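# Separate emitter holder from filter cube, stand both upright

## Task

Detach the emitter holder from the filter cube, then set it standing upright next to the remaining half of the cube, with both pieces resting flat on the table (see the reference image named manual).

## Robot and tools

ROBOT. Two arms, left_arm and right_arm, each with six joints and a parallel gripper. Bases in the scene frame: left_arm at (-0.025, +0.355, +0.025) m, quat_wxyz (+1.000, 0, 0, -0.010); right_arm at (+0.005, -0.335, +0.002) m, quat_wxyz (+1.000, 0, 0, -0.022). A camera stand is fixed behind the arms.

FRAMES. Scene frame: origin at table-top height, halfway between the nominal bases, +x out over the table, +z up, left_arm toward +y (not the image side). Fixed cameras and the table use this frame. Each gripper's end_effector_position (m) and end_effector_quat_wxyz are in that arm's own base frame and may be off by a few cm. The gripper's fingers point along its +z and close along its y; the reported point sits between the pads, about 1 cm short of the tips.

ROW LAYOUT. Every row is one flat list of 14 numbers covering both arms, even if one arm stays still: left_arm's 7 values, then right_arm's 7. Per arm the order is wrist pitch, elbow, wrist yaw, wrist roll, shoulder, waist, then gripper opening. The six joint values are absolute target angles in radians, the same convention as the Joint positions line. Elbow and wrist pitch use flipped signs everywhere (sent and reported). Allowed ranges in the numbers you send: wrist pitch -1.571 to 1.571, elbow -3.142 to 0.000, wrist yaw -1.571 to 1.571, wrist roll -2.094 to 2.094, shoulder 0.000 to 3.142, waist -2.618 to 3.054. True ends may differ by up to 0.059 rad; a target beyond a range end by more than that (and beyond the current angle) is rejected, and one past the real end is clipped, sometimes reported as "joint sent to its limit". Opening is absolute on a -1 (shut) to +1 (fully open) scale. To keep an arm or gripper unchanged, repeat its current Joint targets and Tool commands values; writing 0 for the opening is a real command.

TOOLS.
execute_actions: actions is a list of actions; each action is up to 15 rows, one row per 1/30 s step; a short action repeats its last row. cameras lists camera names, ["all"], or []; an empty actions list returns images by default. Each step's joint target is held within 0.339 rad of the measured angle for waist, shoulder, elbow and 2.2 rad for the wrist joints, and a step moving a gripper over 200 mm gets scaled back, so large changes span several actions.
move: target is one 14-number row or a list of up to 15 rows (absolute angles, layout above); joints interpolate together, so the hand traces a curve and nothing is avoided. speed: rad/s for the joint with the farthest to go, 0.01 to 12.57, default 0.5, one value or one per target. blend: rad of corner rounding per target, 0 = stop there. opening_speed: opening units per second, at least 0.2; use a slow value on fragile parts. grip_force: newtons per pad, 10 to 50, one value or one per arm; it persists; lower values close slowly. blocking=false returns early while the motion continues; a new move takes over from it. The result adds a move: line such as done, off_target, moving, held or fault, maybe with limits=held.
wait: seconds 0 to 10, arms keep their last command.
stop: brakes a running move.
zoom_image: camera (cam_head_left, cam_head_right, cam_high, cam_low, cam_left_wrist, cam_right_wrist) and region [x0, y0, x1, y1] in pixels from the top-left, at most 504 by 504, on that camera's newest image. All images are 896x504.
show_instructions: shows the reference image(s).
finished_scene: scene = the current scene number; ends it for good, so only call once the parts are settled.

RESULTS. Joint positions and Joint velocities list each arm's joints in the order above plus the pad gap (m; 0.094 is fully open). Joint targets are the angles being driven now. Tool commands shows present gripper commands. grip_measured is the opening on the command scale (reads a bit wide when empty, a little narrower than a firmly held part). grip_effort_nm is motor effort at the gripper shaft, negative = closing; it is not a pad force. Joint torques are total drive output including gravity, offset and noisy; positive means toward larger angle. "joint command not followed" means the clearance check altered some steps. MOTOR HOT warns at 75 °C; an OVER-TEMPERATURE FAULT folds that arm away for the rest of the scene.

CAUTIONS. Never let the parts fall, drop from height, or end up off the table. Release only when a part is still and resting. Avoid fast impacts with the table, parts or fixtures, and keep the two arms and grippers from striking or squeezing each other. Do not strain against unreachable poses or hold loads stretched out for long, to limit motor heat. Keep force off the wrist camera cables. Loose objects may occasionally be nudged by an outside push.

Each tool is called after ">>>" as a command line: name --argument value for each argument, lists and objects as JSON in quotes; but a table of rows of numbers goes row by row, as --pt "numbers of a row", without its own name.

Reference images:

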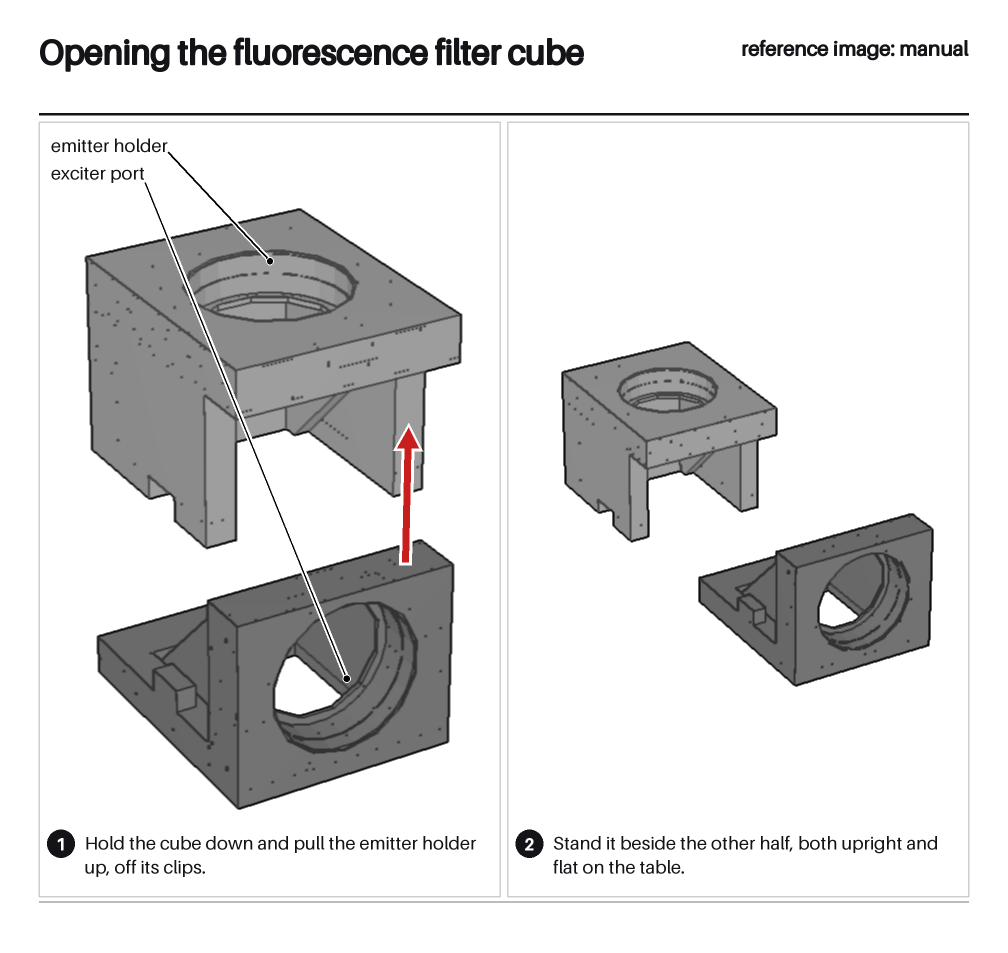

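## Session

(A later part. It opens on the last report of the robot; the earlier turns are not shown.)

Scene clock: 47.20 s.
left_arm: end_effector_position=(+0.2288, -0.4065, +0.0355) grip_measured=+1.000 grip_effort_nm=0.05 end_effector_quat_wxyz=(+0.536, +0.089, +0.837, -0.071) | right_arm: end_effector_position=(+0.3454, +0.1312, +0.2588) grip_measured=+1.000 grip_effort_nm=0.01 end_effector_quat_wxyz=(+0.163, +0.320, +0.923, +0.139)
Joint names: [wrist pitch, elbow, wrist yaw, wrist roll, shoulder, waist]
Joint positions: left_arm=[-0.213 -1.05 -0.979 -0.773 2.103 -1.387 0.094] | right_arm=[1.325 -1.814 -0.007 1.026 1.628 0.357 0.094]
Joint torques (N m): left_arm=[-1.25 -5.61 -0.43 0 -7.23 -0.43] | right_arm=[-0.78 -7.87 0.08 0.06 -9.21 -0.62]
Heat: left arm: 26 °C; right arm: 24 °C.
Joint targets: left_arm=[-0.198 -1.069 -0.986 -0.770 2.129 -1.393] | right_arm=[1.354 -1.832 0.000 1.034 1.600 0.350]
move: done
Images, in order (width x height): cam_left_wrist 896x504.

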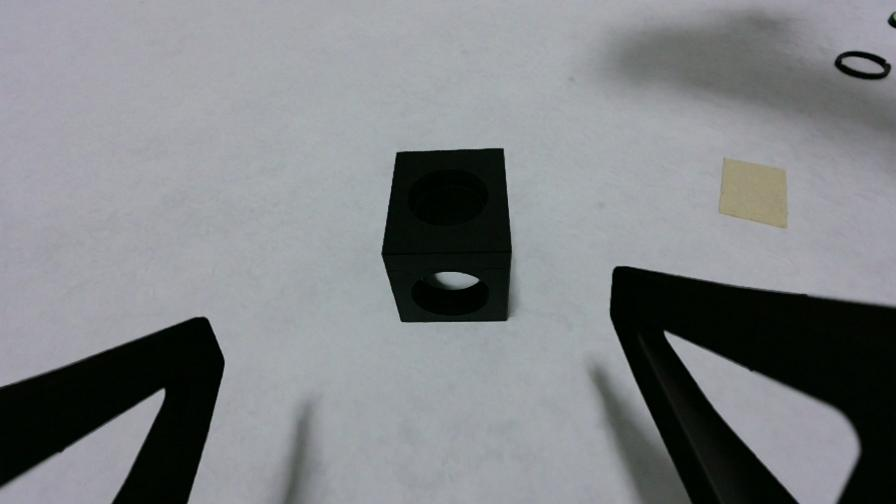

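>>> move --target '[-0.373,-1.14,-0.92,-0.65,2.285,-1.309,1,1.354,-1.832,0,1.034,1.6,0.35,1]' --speed 0.3 --cameras '["cam_left_wrist","cam_low","cam_head_left"]'

>>> zoom_image --camera "cam_low" --region '[400, 220, 520, 300]'

>>> zoom_image --camera "cam_left_wrist" --region '[180, 150, 660, 504]'

Scene clock: 49.10 s.
left_arm: end_effector_position=(+0.2599, -0.4192, -0.0033) grip_measured=+1.000 grip_effort_nm=0.05 end_effector_quat_wxyz=(+0.531, +0.108, +0.839, -0.058) | right_arm: end_effector_position=(+0.3454, +0.1312, +0.2588) grip_measured=+1.000 grip_effort_nm=0.01 end_effector_quat_wxyz=(+0.163, +0.320, +0.923, +0.139)
Joint names: [wrist pitch, elbow, wrist yaw, wrist roll, shoulder, waist]
Joint positions: left_arm=[-0.358 -1.119 -0.918 -0.653 2.262 -1.313 0.094] | right_arm=[1.325 -1.814 -0.007 1.026 1.628 0.357 0.094]
Joint torques (N m): left_arm=[-1.62 -5.49 -0.34 0 -8.34 0.36] | right_arm=[-0.78 -7.86 0.08 0.06 -9.17 -0.61]
Heat: left arm: 26 °C; right arm: 24 °C.
Joint targets: left_arm=[-0.373 -1.140 -0.920 -0.650 2.285 -1.309] | right_arm=[1.354 -1.832 0.000 1.034 1.600 0.350]
move: done
Images, in order (width x height): cam_head_left 896x504, cam_low 896x504, cam_left_wrist 896x504.

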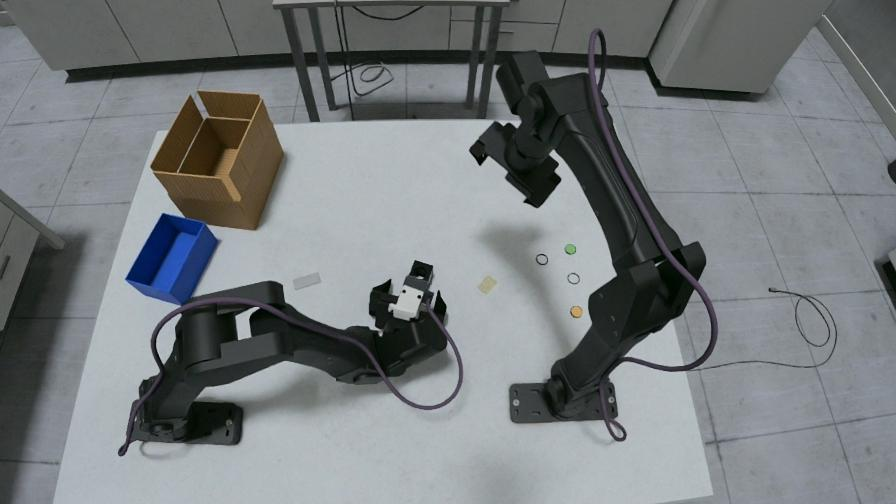

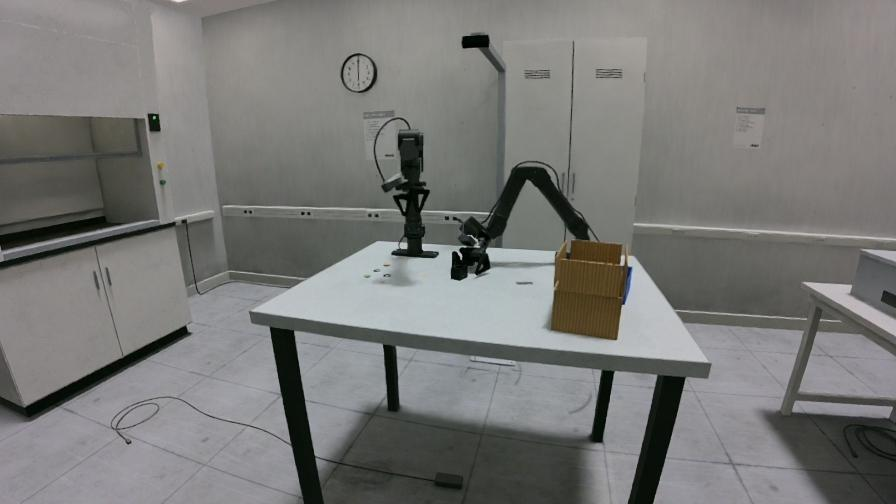

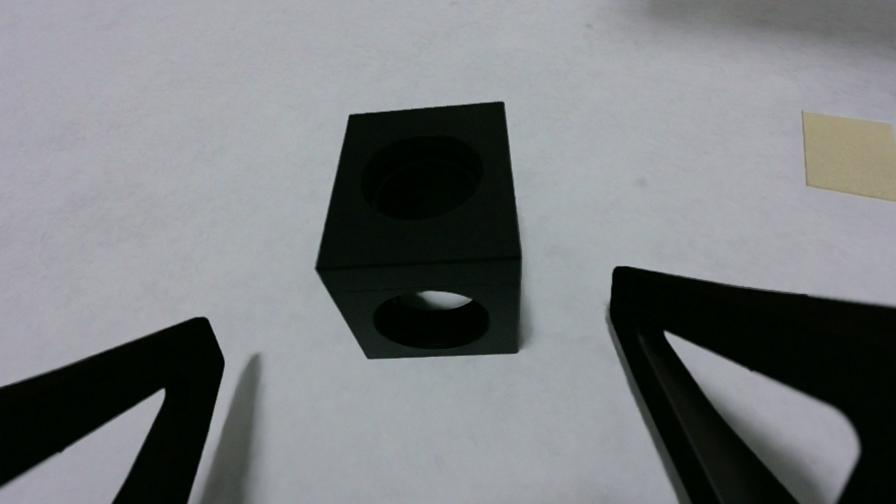

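Scaled by 4.200 from the camera's 896x504 image, which has a finer 1280x720 frame.

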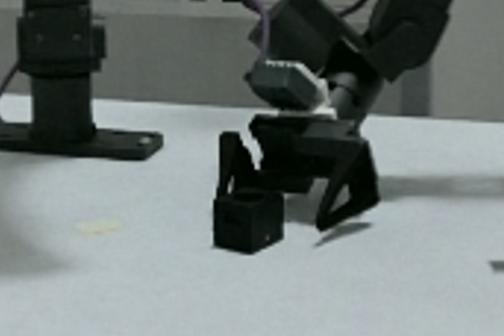

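Scaled by 1.050 from the camera's 896x504 image, which has a finer 1280x720 frame.

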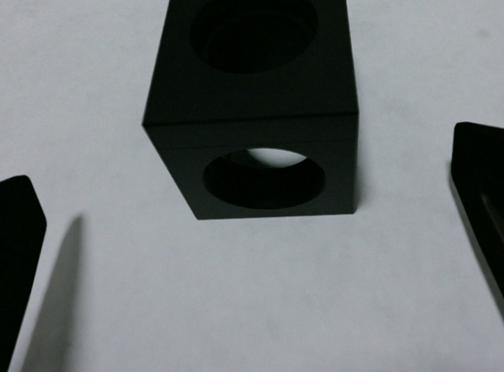

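>>> move --pt "-0.373 -1.14 -0.897 -0.65 2.297 -1.309 1 1.354 -1.832 0 1.034 1.6 0.35 1" --pt "-0.373 -1.14 -0.897 -0.65 2.297 -1.309 -0.25 1.354 -1.832 0 1.034 1.6 0.35 1" --speed 0.3 --opening_speed 0.5 --grip_force 40 --cameras '["cam_left_wrist","cam_head_left"]'

>>> zoom_image --camera "cam_head_left" --region '[360, 230, 480, 320]'

Scene clock: 54.33 s.
left_arm: end_effector_position=(+0.2577, -0.4218, -0.0096) grip_measured=-0.190 grip_effort_nm=-0.77 end_effector_quat_wxyz=(+0.522, +0.115, +0.842, -0.064) | right_arm: end_effector_position=(+0.3454, +0.1312, +0.2588) grip_measured=+1.000 grip_effort_nm=0.01 end_effector_quat_wxyz=(+0.163, +0.320, +0.923, +0.139)
Joint names: [wrist pitch, elbow, wrist yaw, wrist roll, shoulder, waist]
Joint positions: left_arm=[-0.363 -1.119 -0.892 -0.652 2.272 -1.313 0.038] | right_arm=[1.325 -1.814 -0.007 1.026 1.628 0.357 0.094]
Joint torques (N m): left_arm=[-1.59 -5.5 -0.38 0 -8.08 0.32] | right_arm=[-0.79 -7.88 0.09 0.07 -9.18 -0.64]
Heat: left arm: 26 °C; right arm: 24 °C.
Joint targets: left_arm=[-0.373 -1.140 -0.897 -0.650 2.297 -1.309] | right_arm=[1.354 -1.832 0.000 1.034 1.600 0.350]
grip_force (N): 40, 40
move: done
Images, in order (width x height): cam_head_left 896x504, cam_left_wrist 896x504.

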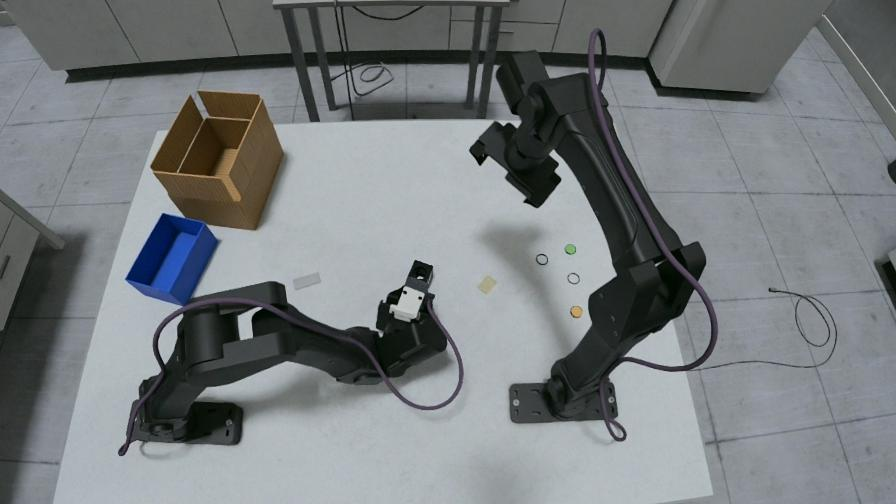

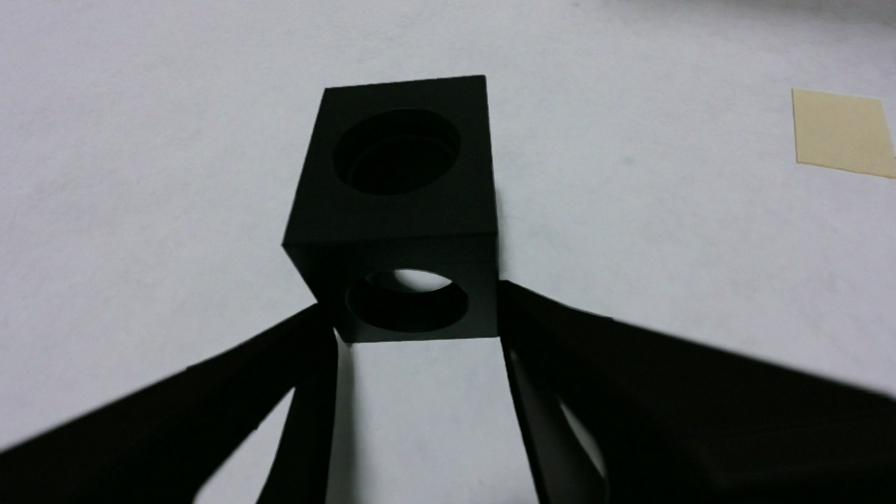

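Scaled by 4.200 from the camera's 896x504 image, which has a finer 1280x720 frame.

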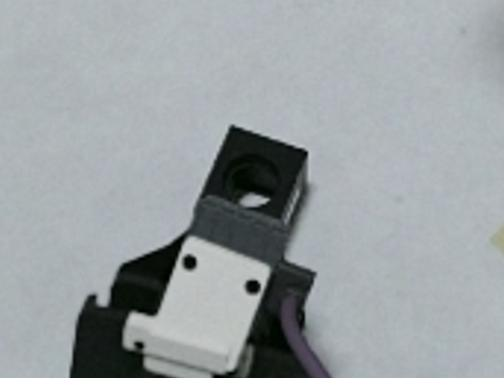

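>>> move --pt "-0.373 -1.14 -0.897 -0.65 2.297 -1.309 -0.25 1.395 -1.867 0 1.06 1.85 0.822 1" --pt "-0.373 -1.14 -0.897 -0.65 2.297 -1.309 -0.25 1.395 -1.867 0 1.06 2.070 0.822 1" --speed 0.7 --blend '[0.05,0]' --cameras '["cam_right_wrist","cam_low","cam_left_wrist"]'

>>> zoom_image --camera "cam_low" --region '[400, 200, 520, 300]'

Scene clock: 56.90 s.
left_arm: end_effector_position=(+0.2577, -0.4218, -0.0096) grip_measured=-0.191 grip_effort_nm=-0.80 end_effector_quat_wxyz=(+0.522, +0.115, +0.842, -0.064) | right_arm: end_effector_position=(+0.2658, +0.2931, +0.1045) grip_measured=+1.000 grip_effort_nm=0.01 end_effector_quat_wxyz=(-0.007, +0.111, +0.994, -0.002)
Joint names: [wrist pitch, elbow, wrist yaw, wrist roll, shoulder, waist]
Joint positions: left_arm=[-0.363 -1.119 -0.892 -0.652 2.272 -1.313 0.038] | right_arm=[1.361 -1.849 -0.01 1.049 2.071 0.827 0.094]
Joint torques (N m): left_arm=[-1.6 -5.5 -0.38 0 -8.13 0.36] | right_arm=[0.05 -7.64 0.1 0.11 -10.59 -0.47]
Heat: left arm: 26 °C; right arm: 24 °C.
Joint targets: left_arm=[-0.373 -1.140 -0.897 -0.650 2.297 -1.309] | right_arm=[1.395 -1.867 0.000 1.060 2.070 0.822]
grip_force (N): 40, 40
move: done
Images, in order (width x height): cam_low 896x504, cam_left_wrist 896x504, cam_right_wrist 896x504.

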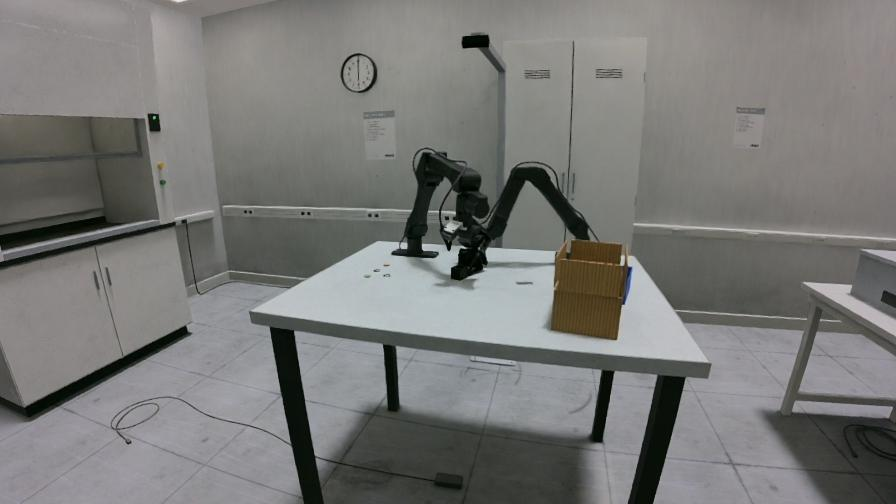

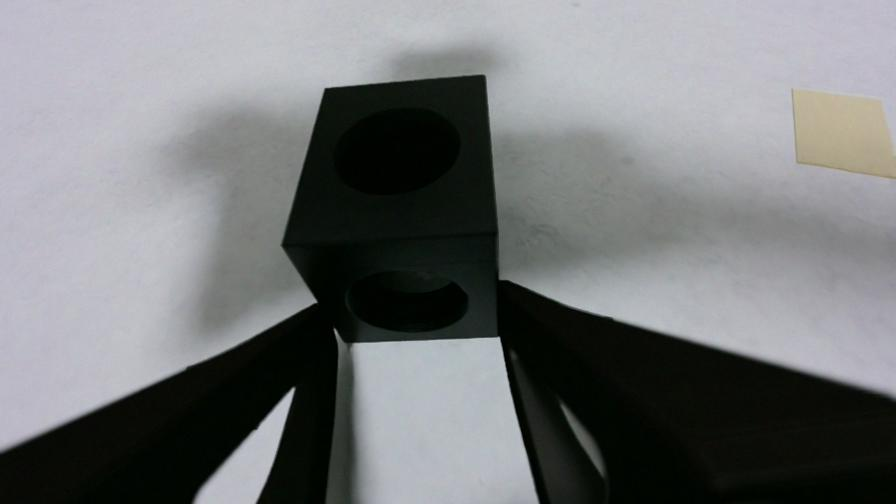

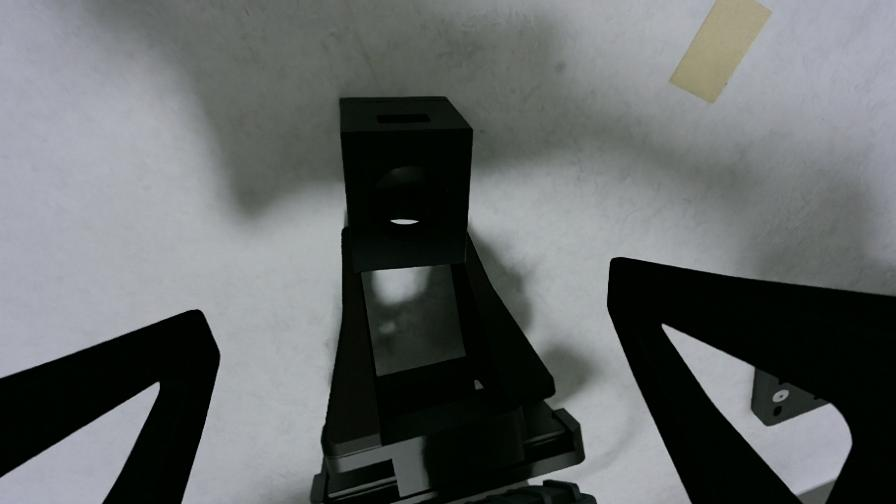

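Scaled by 4.200 from the camera's 896x504 image, which has a finer 1280x720 frame.

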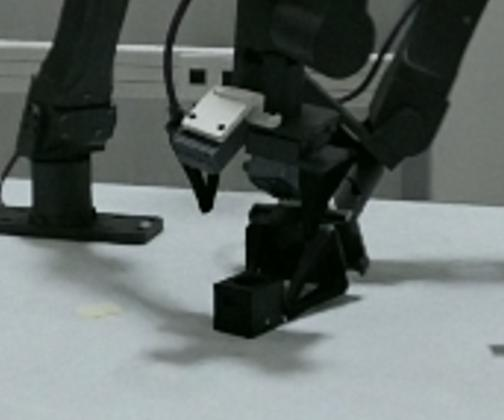

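>>> move --pt "-0.373 -1.14 -0.897 -0.65 2.297 -1.309 -0.25 1.27 -1.77 0 1.055 2.098 0.826 1" --pt "-0.373 -1.14 -0.897 -0.65 2.297 -1.309 -0.25 1.128 -1.653 0 1.055 2.123 0.826 1" --speed 0.25 --blend '[0.02,0]' --cameras '["cam_right_wrist","cam_low","cam_left_wrist"]'

>>> zoom_image --camera "cam_low" --region '[400, 200, 520, 300]'

Scene clock: 60.00 s.
left_arm: end_effector_position=(+0.2577, -0.4218, -0.0096) grip_measured=-0.191 grip_effort_nm=-0.79 end_effector_quat_wxyz=(+0.522, +0.115, +0.842, -0.064) | right_arm: end_effector_position=(+0.2712, +0.2989, +0.0446) grip_measured=+1.000 grip_effort_nm=0.00 end_effector_quat_wxyz=(-0.001, +0.111, +0.994, +0.007)
Joint names: [wrist pitch, elbow, wrist yaw, wrist roll, shoulder, waist]
Joint positions: left_arm=[-0.363 -1.119 -0.892 -0.652 2.272 -1.313 0.038] | right_arm=[1.119 -1.662 -0.01 1.049 2.105 0.827 0.094]
Joint torques (N m): left_arm=[-1.59 -5.48 -0.38 0.01 -8.12 0.31] | right_arm=[-0.2 -5.03 0.1 0.05 -9.25 -0.13]
Heat: left arm: 26 °C; right arm: 24 °C.
Joint targets: left_arm=[-0.373 -1.140 -0.897 -0.650 2.297 -1.309] | right_arm=[1.128 -1.653 0.000 1.055 2.123 0.826]
grip_force (N): 40, 40
move: done
Images, in order (width x height): cam_low 896x504, cam_left_wrist 896x504, cam_right_wrist 896x504.

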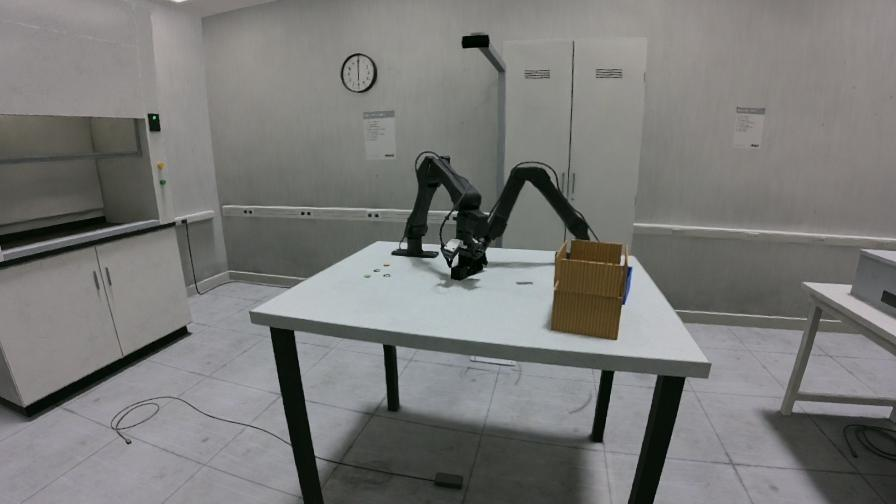

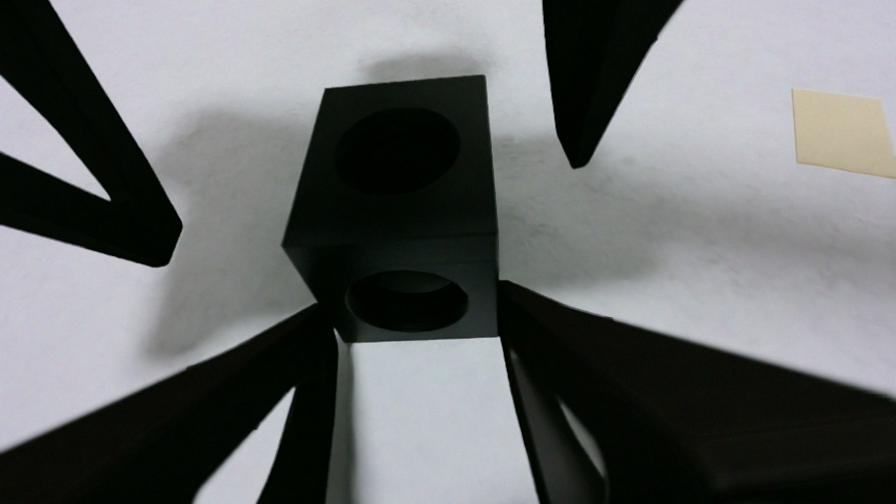

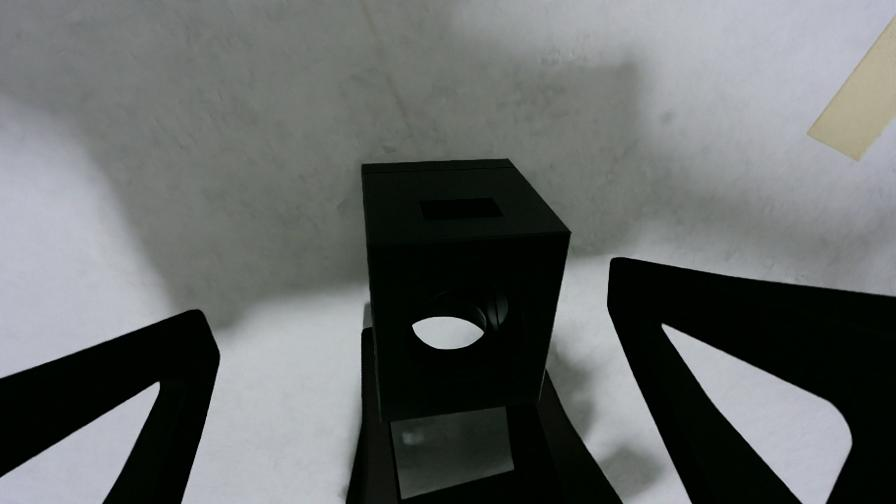

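Scaled by 4.200 from the camera's 896x504 image, which has a finer 1280x720 frame.

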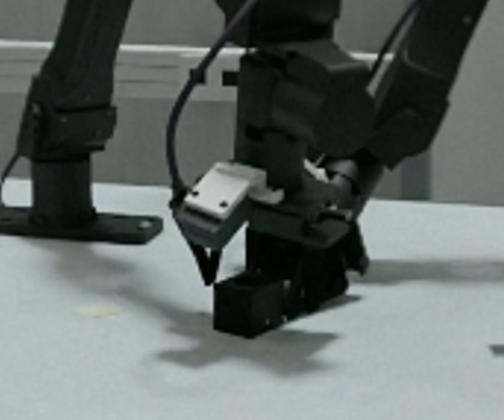

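>>> wait --seconds 0.1 --cameras '["all"]'

>>> zoom_image --camera "cam_head_right" --region '[370, 220, 490, 310]'

>>> zoom_image --camera "cam_high" --region '[470, 160, 590, 250]'

>>> zoom_image --camera "cam_left_wrist" --region '[0, 0, 700, 400]'

Scene clock: 62.90 s.
left_arm: end_effector_position=(+0.2577, -0.4218, -0.0096) grip_measured=-0.191 grip_effort_nm=-0.79 end_effector_quat_wxyz=(+0.522, +0.115, +0.842, -0.064) | right_arm: end_effector_position=(+0.2713, +0.2990, +0.0446) grip_measured=+1.000 grip_effort_nm=0.01 end_effector_quat_wxyz=(-0.001, +0.111, +0.994, +0.007)
Joint names: [wrist pitch, elbow, wrist yaw, wrist roll, shoulder, waist]
Joint positions: left_arm=[-0.363 -1.119 -0.892 -0.652 2.272 -1.313 0.038] | right_arm=[1.118 -1.662 -0.01 1.049 2.105 0.827 0.094]
Joint torques (N m): left_arm=[-1.61 -5.45 -0.4 -0.01 -8.16 0.35] | right_arm=[-0.2 -4.96 0.09 0.05 -9.28 -0.13]
Heat: left arm: 26 °C; right arm: 24 °C.
Joint targets: left_arm=[-0.373 -1.140 -0.897 -0.650 2.297 -1.309] | right_arm=[1.128 -1.653 0.000 1.055 2.123 0.826]
Tool commands: left_gripper/opening=-0.25 right_gripper/opening=+1.0
grip_force (N): 40, 40
wait: 0.10 s; at rest from the start

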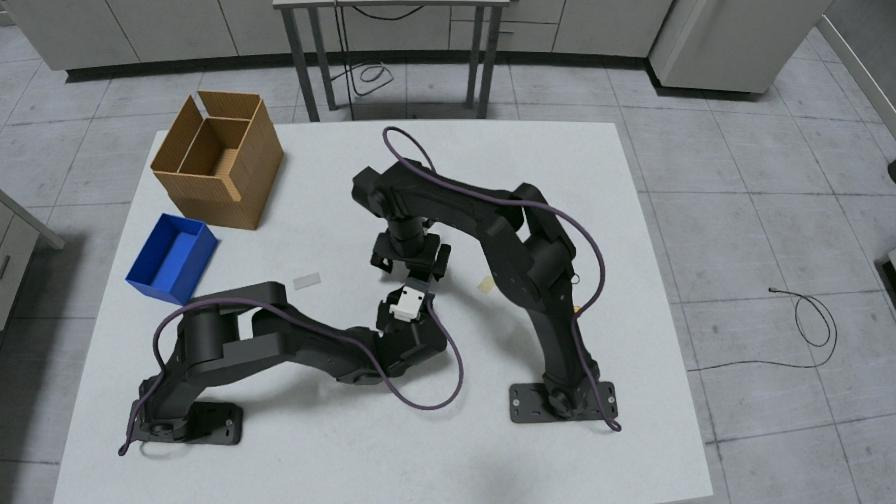

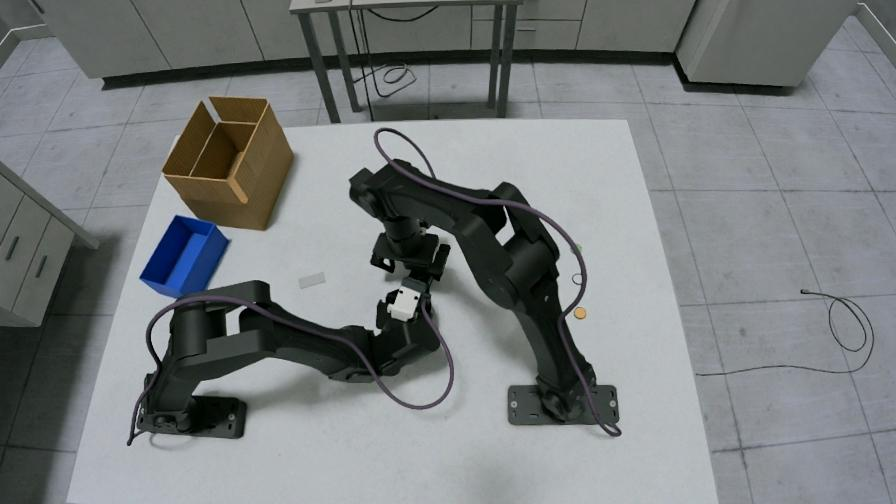

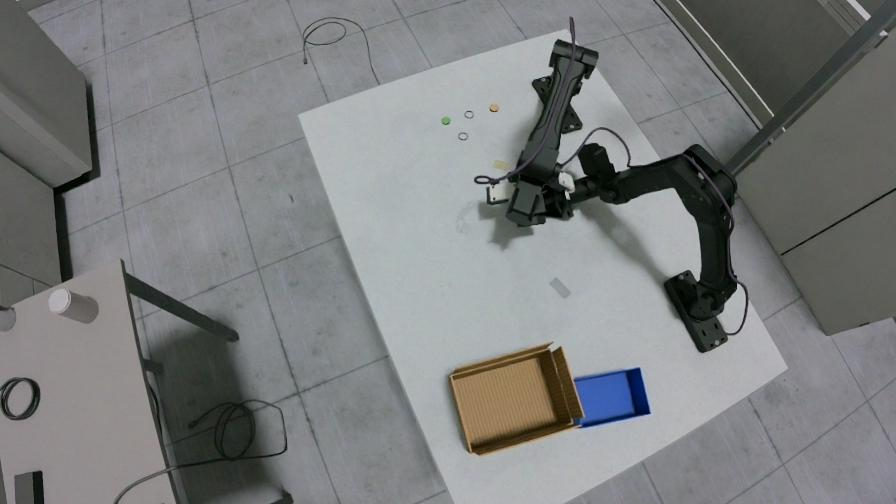

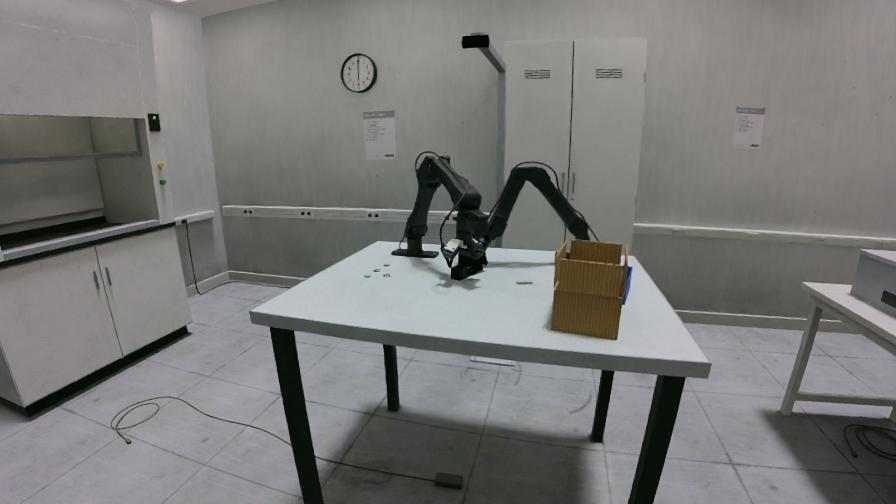

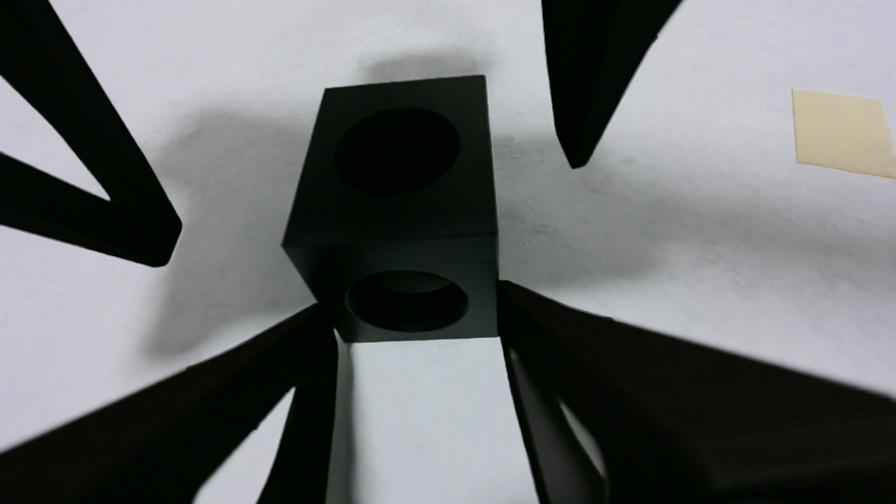

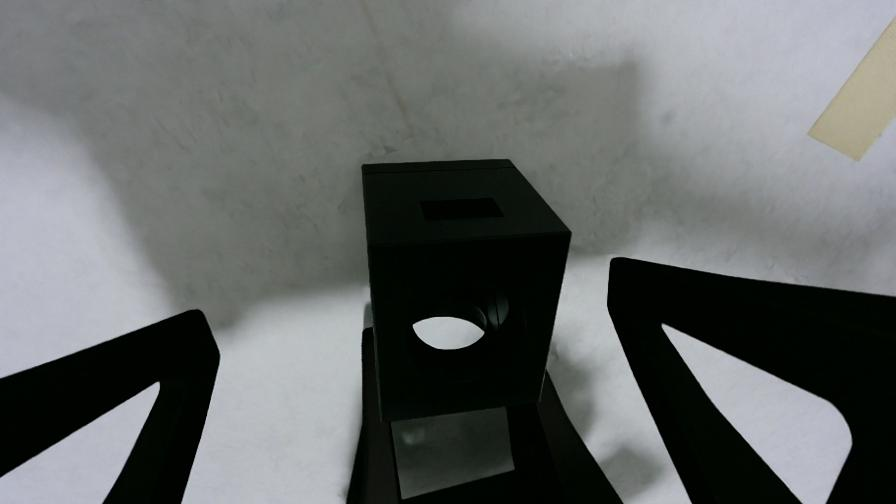

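Scaled by 4.200 from the camera's 896x504 image, which has a finer 1280x720 frame.

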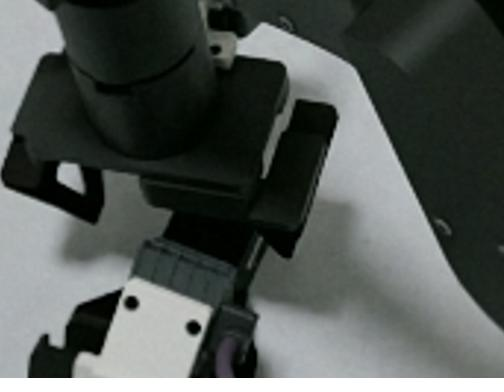

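Scaled by 4.200 from the camera's 896x504 image, which has a finer 1280x720 frame.

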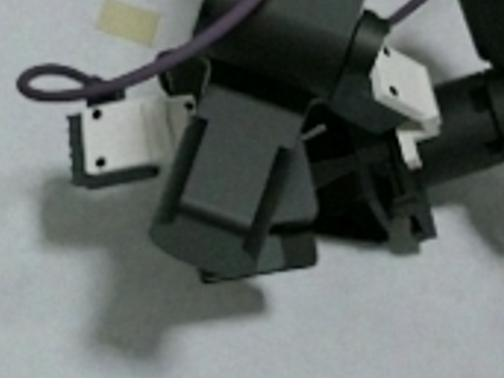

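Region (0, 0, 700, 400) is 700x400 pixels. A region can be at most 504 by 504 pixels.

>>> zoom_image --camera "cam_head_left" --region '[360, 230, 480, 320]'

>>> zoom_image --camera "cam_right_wrist" --region '[150, 130, 654, 504]'

>>> zoom_image --camera "cam_left_wrist" --region '[130, 0, 630, 360]'

Scaled by 4.200 from the camera's 896x504 image, which has a finer 1280x720 frame.

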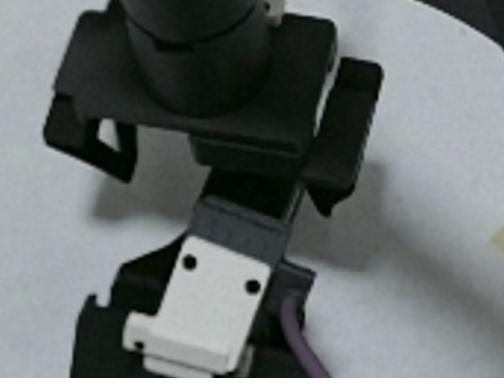

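Scaled by 1.000.

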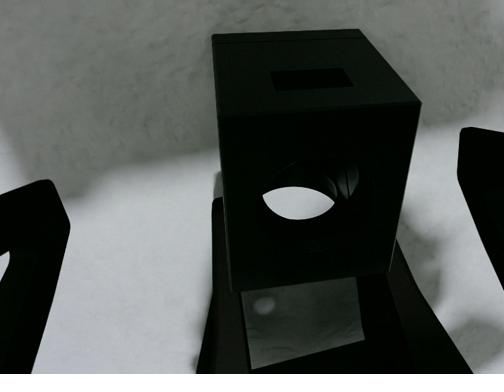

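Scaled by 1.008 from the camera's 896x504 image, which has a finer 1280x720 frame.

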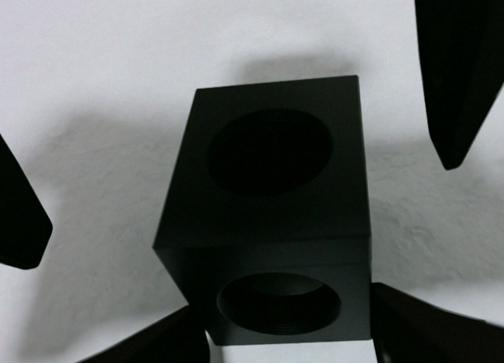

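>>> move --pt "-0.373 -1.14 -0.897 -0.65 2.297 -1.309 -0.25 1.128 -1.653 0 1.126 2.123 0.787 1" --pt "-0.373 -1.14 -0.897 -0.65 2.297 -1.309 -0.25 1.108 -1.653 0 1.126 2.143 0.787 1" --speed 0.2 --cameras '["cam_right_wrist","cam_head_left","cam_left_wrist"]'

>>> zoom_image --camera "cam_head_left" --region '[360, 230, 480, 320]'

Scene clock: 68.07 s.
left_arm: end_effector_position=(+0.2577, -0.4218, -0.0096) grip_measured=-0.191 grip_effort_nm=-0.79 end_effector_quat_wxyz=(+0.522, +0.115, +0.842, -0.064) | right_arm: end_effector_position=(+0.2842, +0.2917, +0.0373) grip_measured=+1.000 grip_effort_nm=0.01 end_effector_quat_wxyz=(-0.001, +0.161, +0.987, +0.007)
Joint names: [wrist pitch, elbow, wrist yaw, wrist roll, shoulder, waist]
Joint positions: left_arm=[-0.363 -1.119 -0.892 -0.652 2.272 -1.313 0.038] | right_arm=[1.098 -1.662 -0.01 1.115 2.124 0.792 0.094]
Joint torques (N m): left_arm=[-1.61 -5.49 -0.38 0 -8.14 0.35] | right_arm=[-0.18 -5 0.11 0.11 -9.25 -0.42]
Heat: left arm: 26 °C; right arm: 24 °C.
Joint targets: left_arm=[-0.373 -1.140 -0.897 -0.650 2.297 -1.309] | right_arm=[1.108 -1.653 0.000 1.126 2.143 0.787]
grip_force (N): 40, 40
move: done
Images, in order (width x height): cam_head_left 896x504, cam_left_wrist 896x504, cam_right_wrist 896x504.

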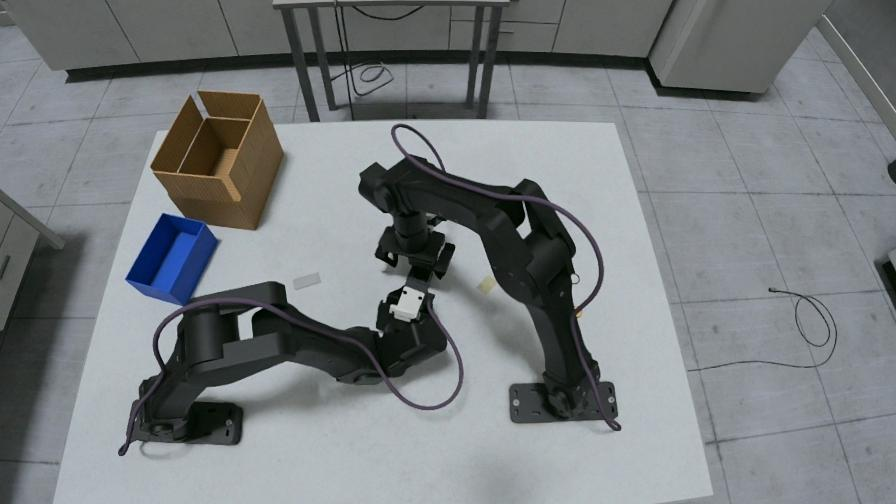

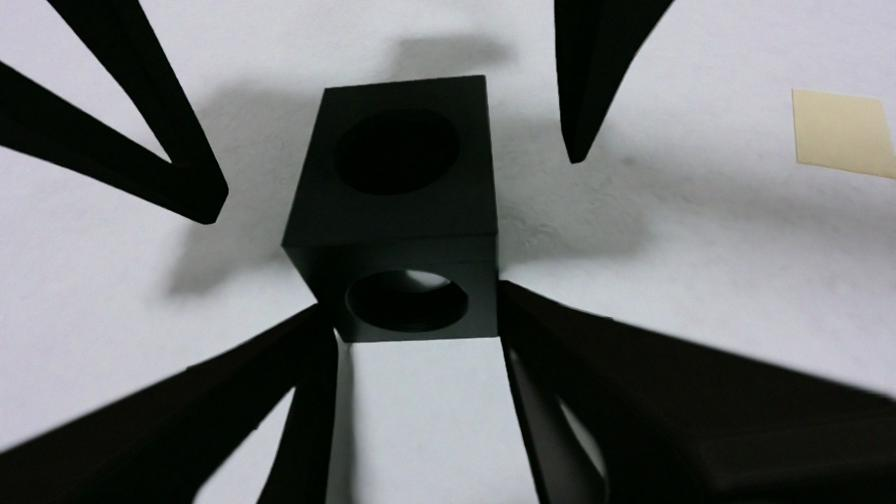

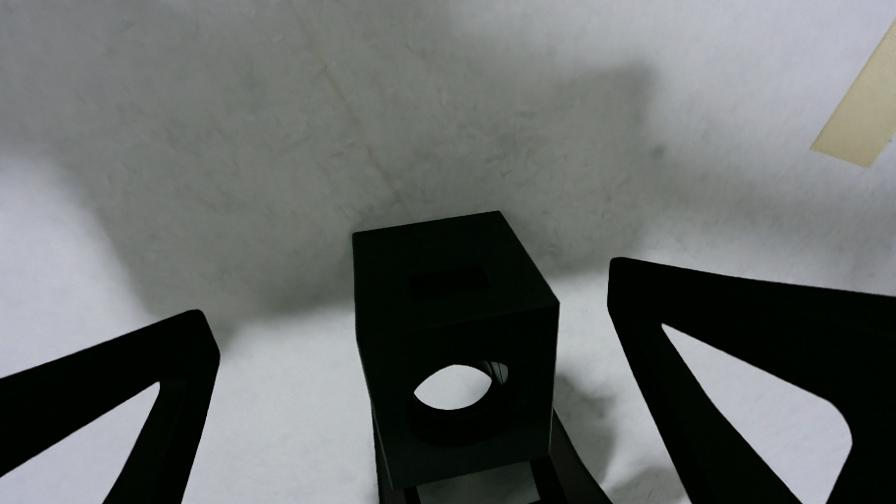

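Scaled by 4.200 from the camera's 896x504 image, which has a finer 1280x720 frame.

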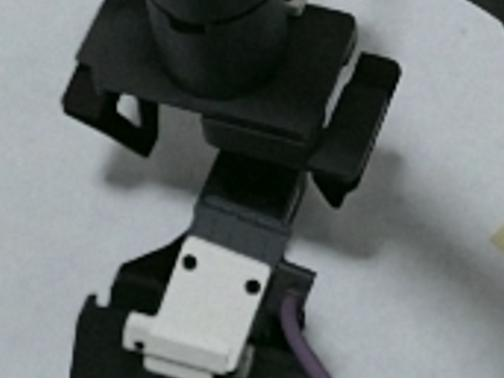

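>>> move --pt "-0.373 -1.14 -0.897 -0.65 2.297 -1.309 -0.25 1.108 -1.653 0 1.139 2.143 0.7695 1" --pt "-0.373 -1.14 -0.897 -0.65 2.297 -1.309 -0.25 1.108 -1.653 0 1.139 2.143 0.7695 0.1" --speed 0.2 --opening_speed 0.8 --cameras '["cam_right_wrist","cam_head_left","cam_left_wrist"]'

>>> zoom_image --camera "cam_head_left" --region '[360, 230, 480, 320]'

Scene clock: 71.67 s.
left_arm: end_effector_position=(+0.2577, -0.4218, -0.0096) grip_measured=-0.191 grip_effort_nm=-0.80 end_effector_quat_wxyz=(+0.522, +0.115, +0.842, -0.064) | right_arm: end_effector_position=(+0.2885, +0.2863, +0.0373) grip_measured=+0.103 grip_effort_nm=-0.14 end_effector_quat_wxyz=(+0.000, +0.175, +0.985, +0.005)
Joint names: [wrist pitch, elbow, wrist yaw, wrist roll, shoulder, waist]
Joint positions: left_arm=[-0.363 -1.119 -0.892 -0.652 2.272 -1.313 0.038] | right_arm=[1.101 -1.662 -0.006 1.128 2.124 0.776 0.052]
Joint torques (N m): left_arm=[-1.59 -5.48 -0.4 0.01 -8.17 0.31] | right_arm=[-0.23 -5 0.04 0.1 -9.28 -0.68]
Heat: left arm: 27 °C; right arm: 24 °C.
Joint targets: left_arm=[-0.373 -1.140 -0.897 -0.650 2.297 -1.309] | right_arm=[1.108 -1.653 0.000 1.139 2.143 0.769]
grip_force (N): 40, 40
move: done
Images, in order (width x height): cam_head_left 896x504, cam_left_wrist 896x504, cam_right_wrist 896x504.

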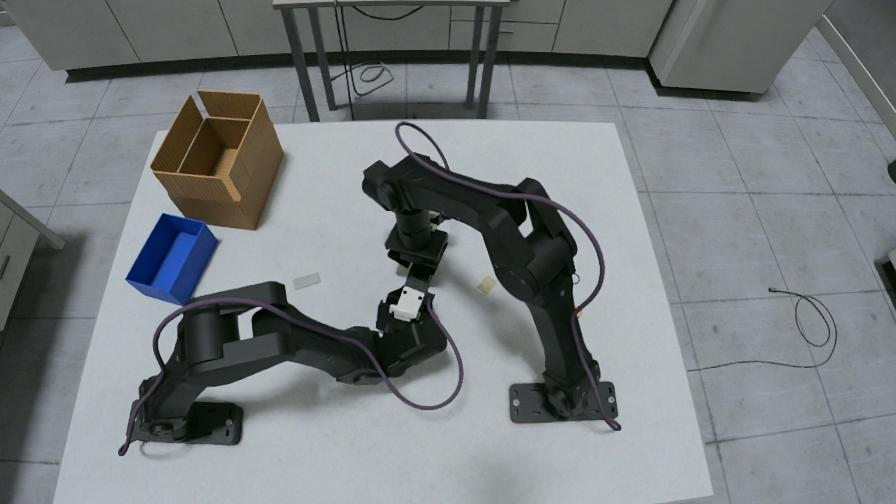

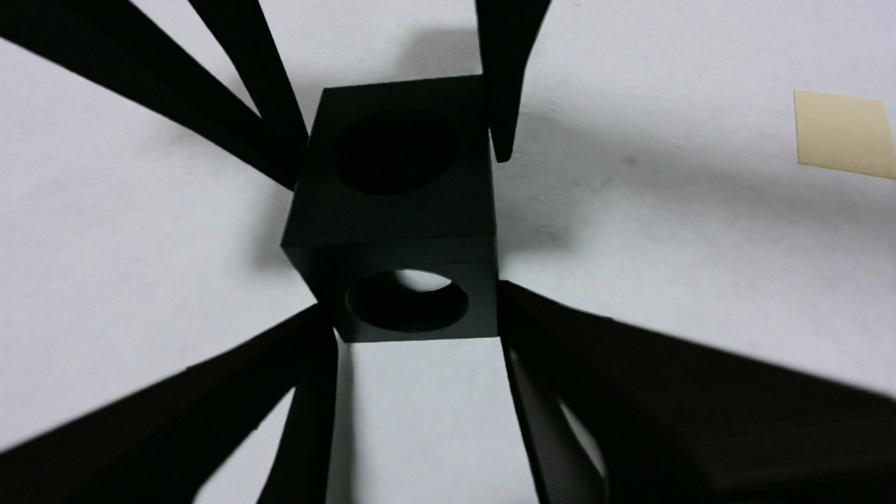

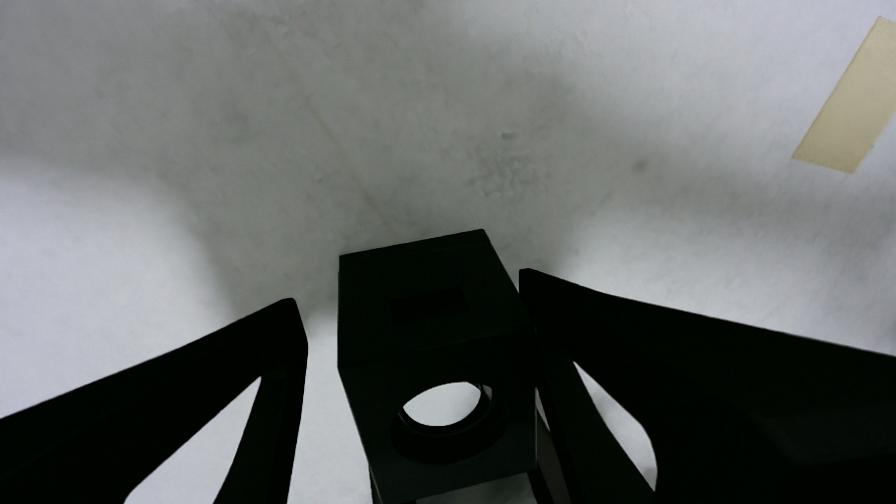

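Scaled by 4.200 from the camera's 896x504 image, which has a finer 1280x720 frame.

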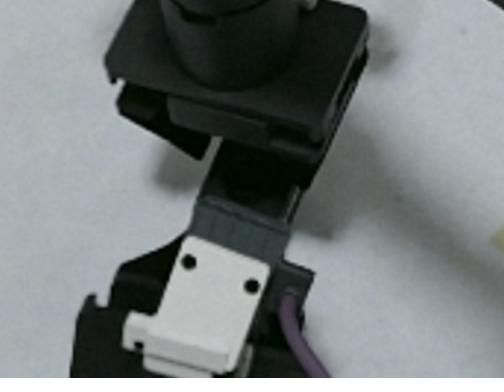

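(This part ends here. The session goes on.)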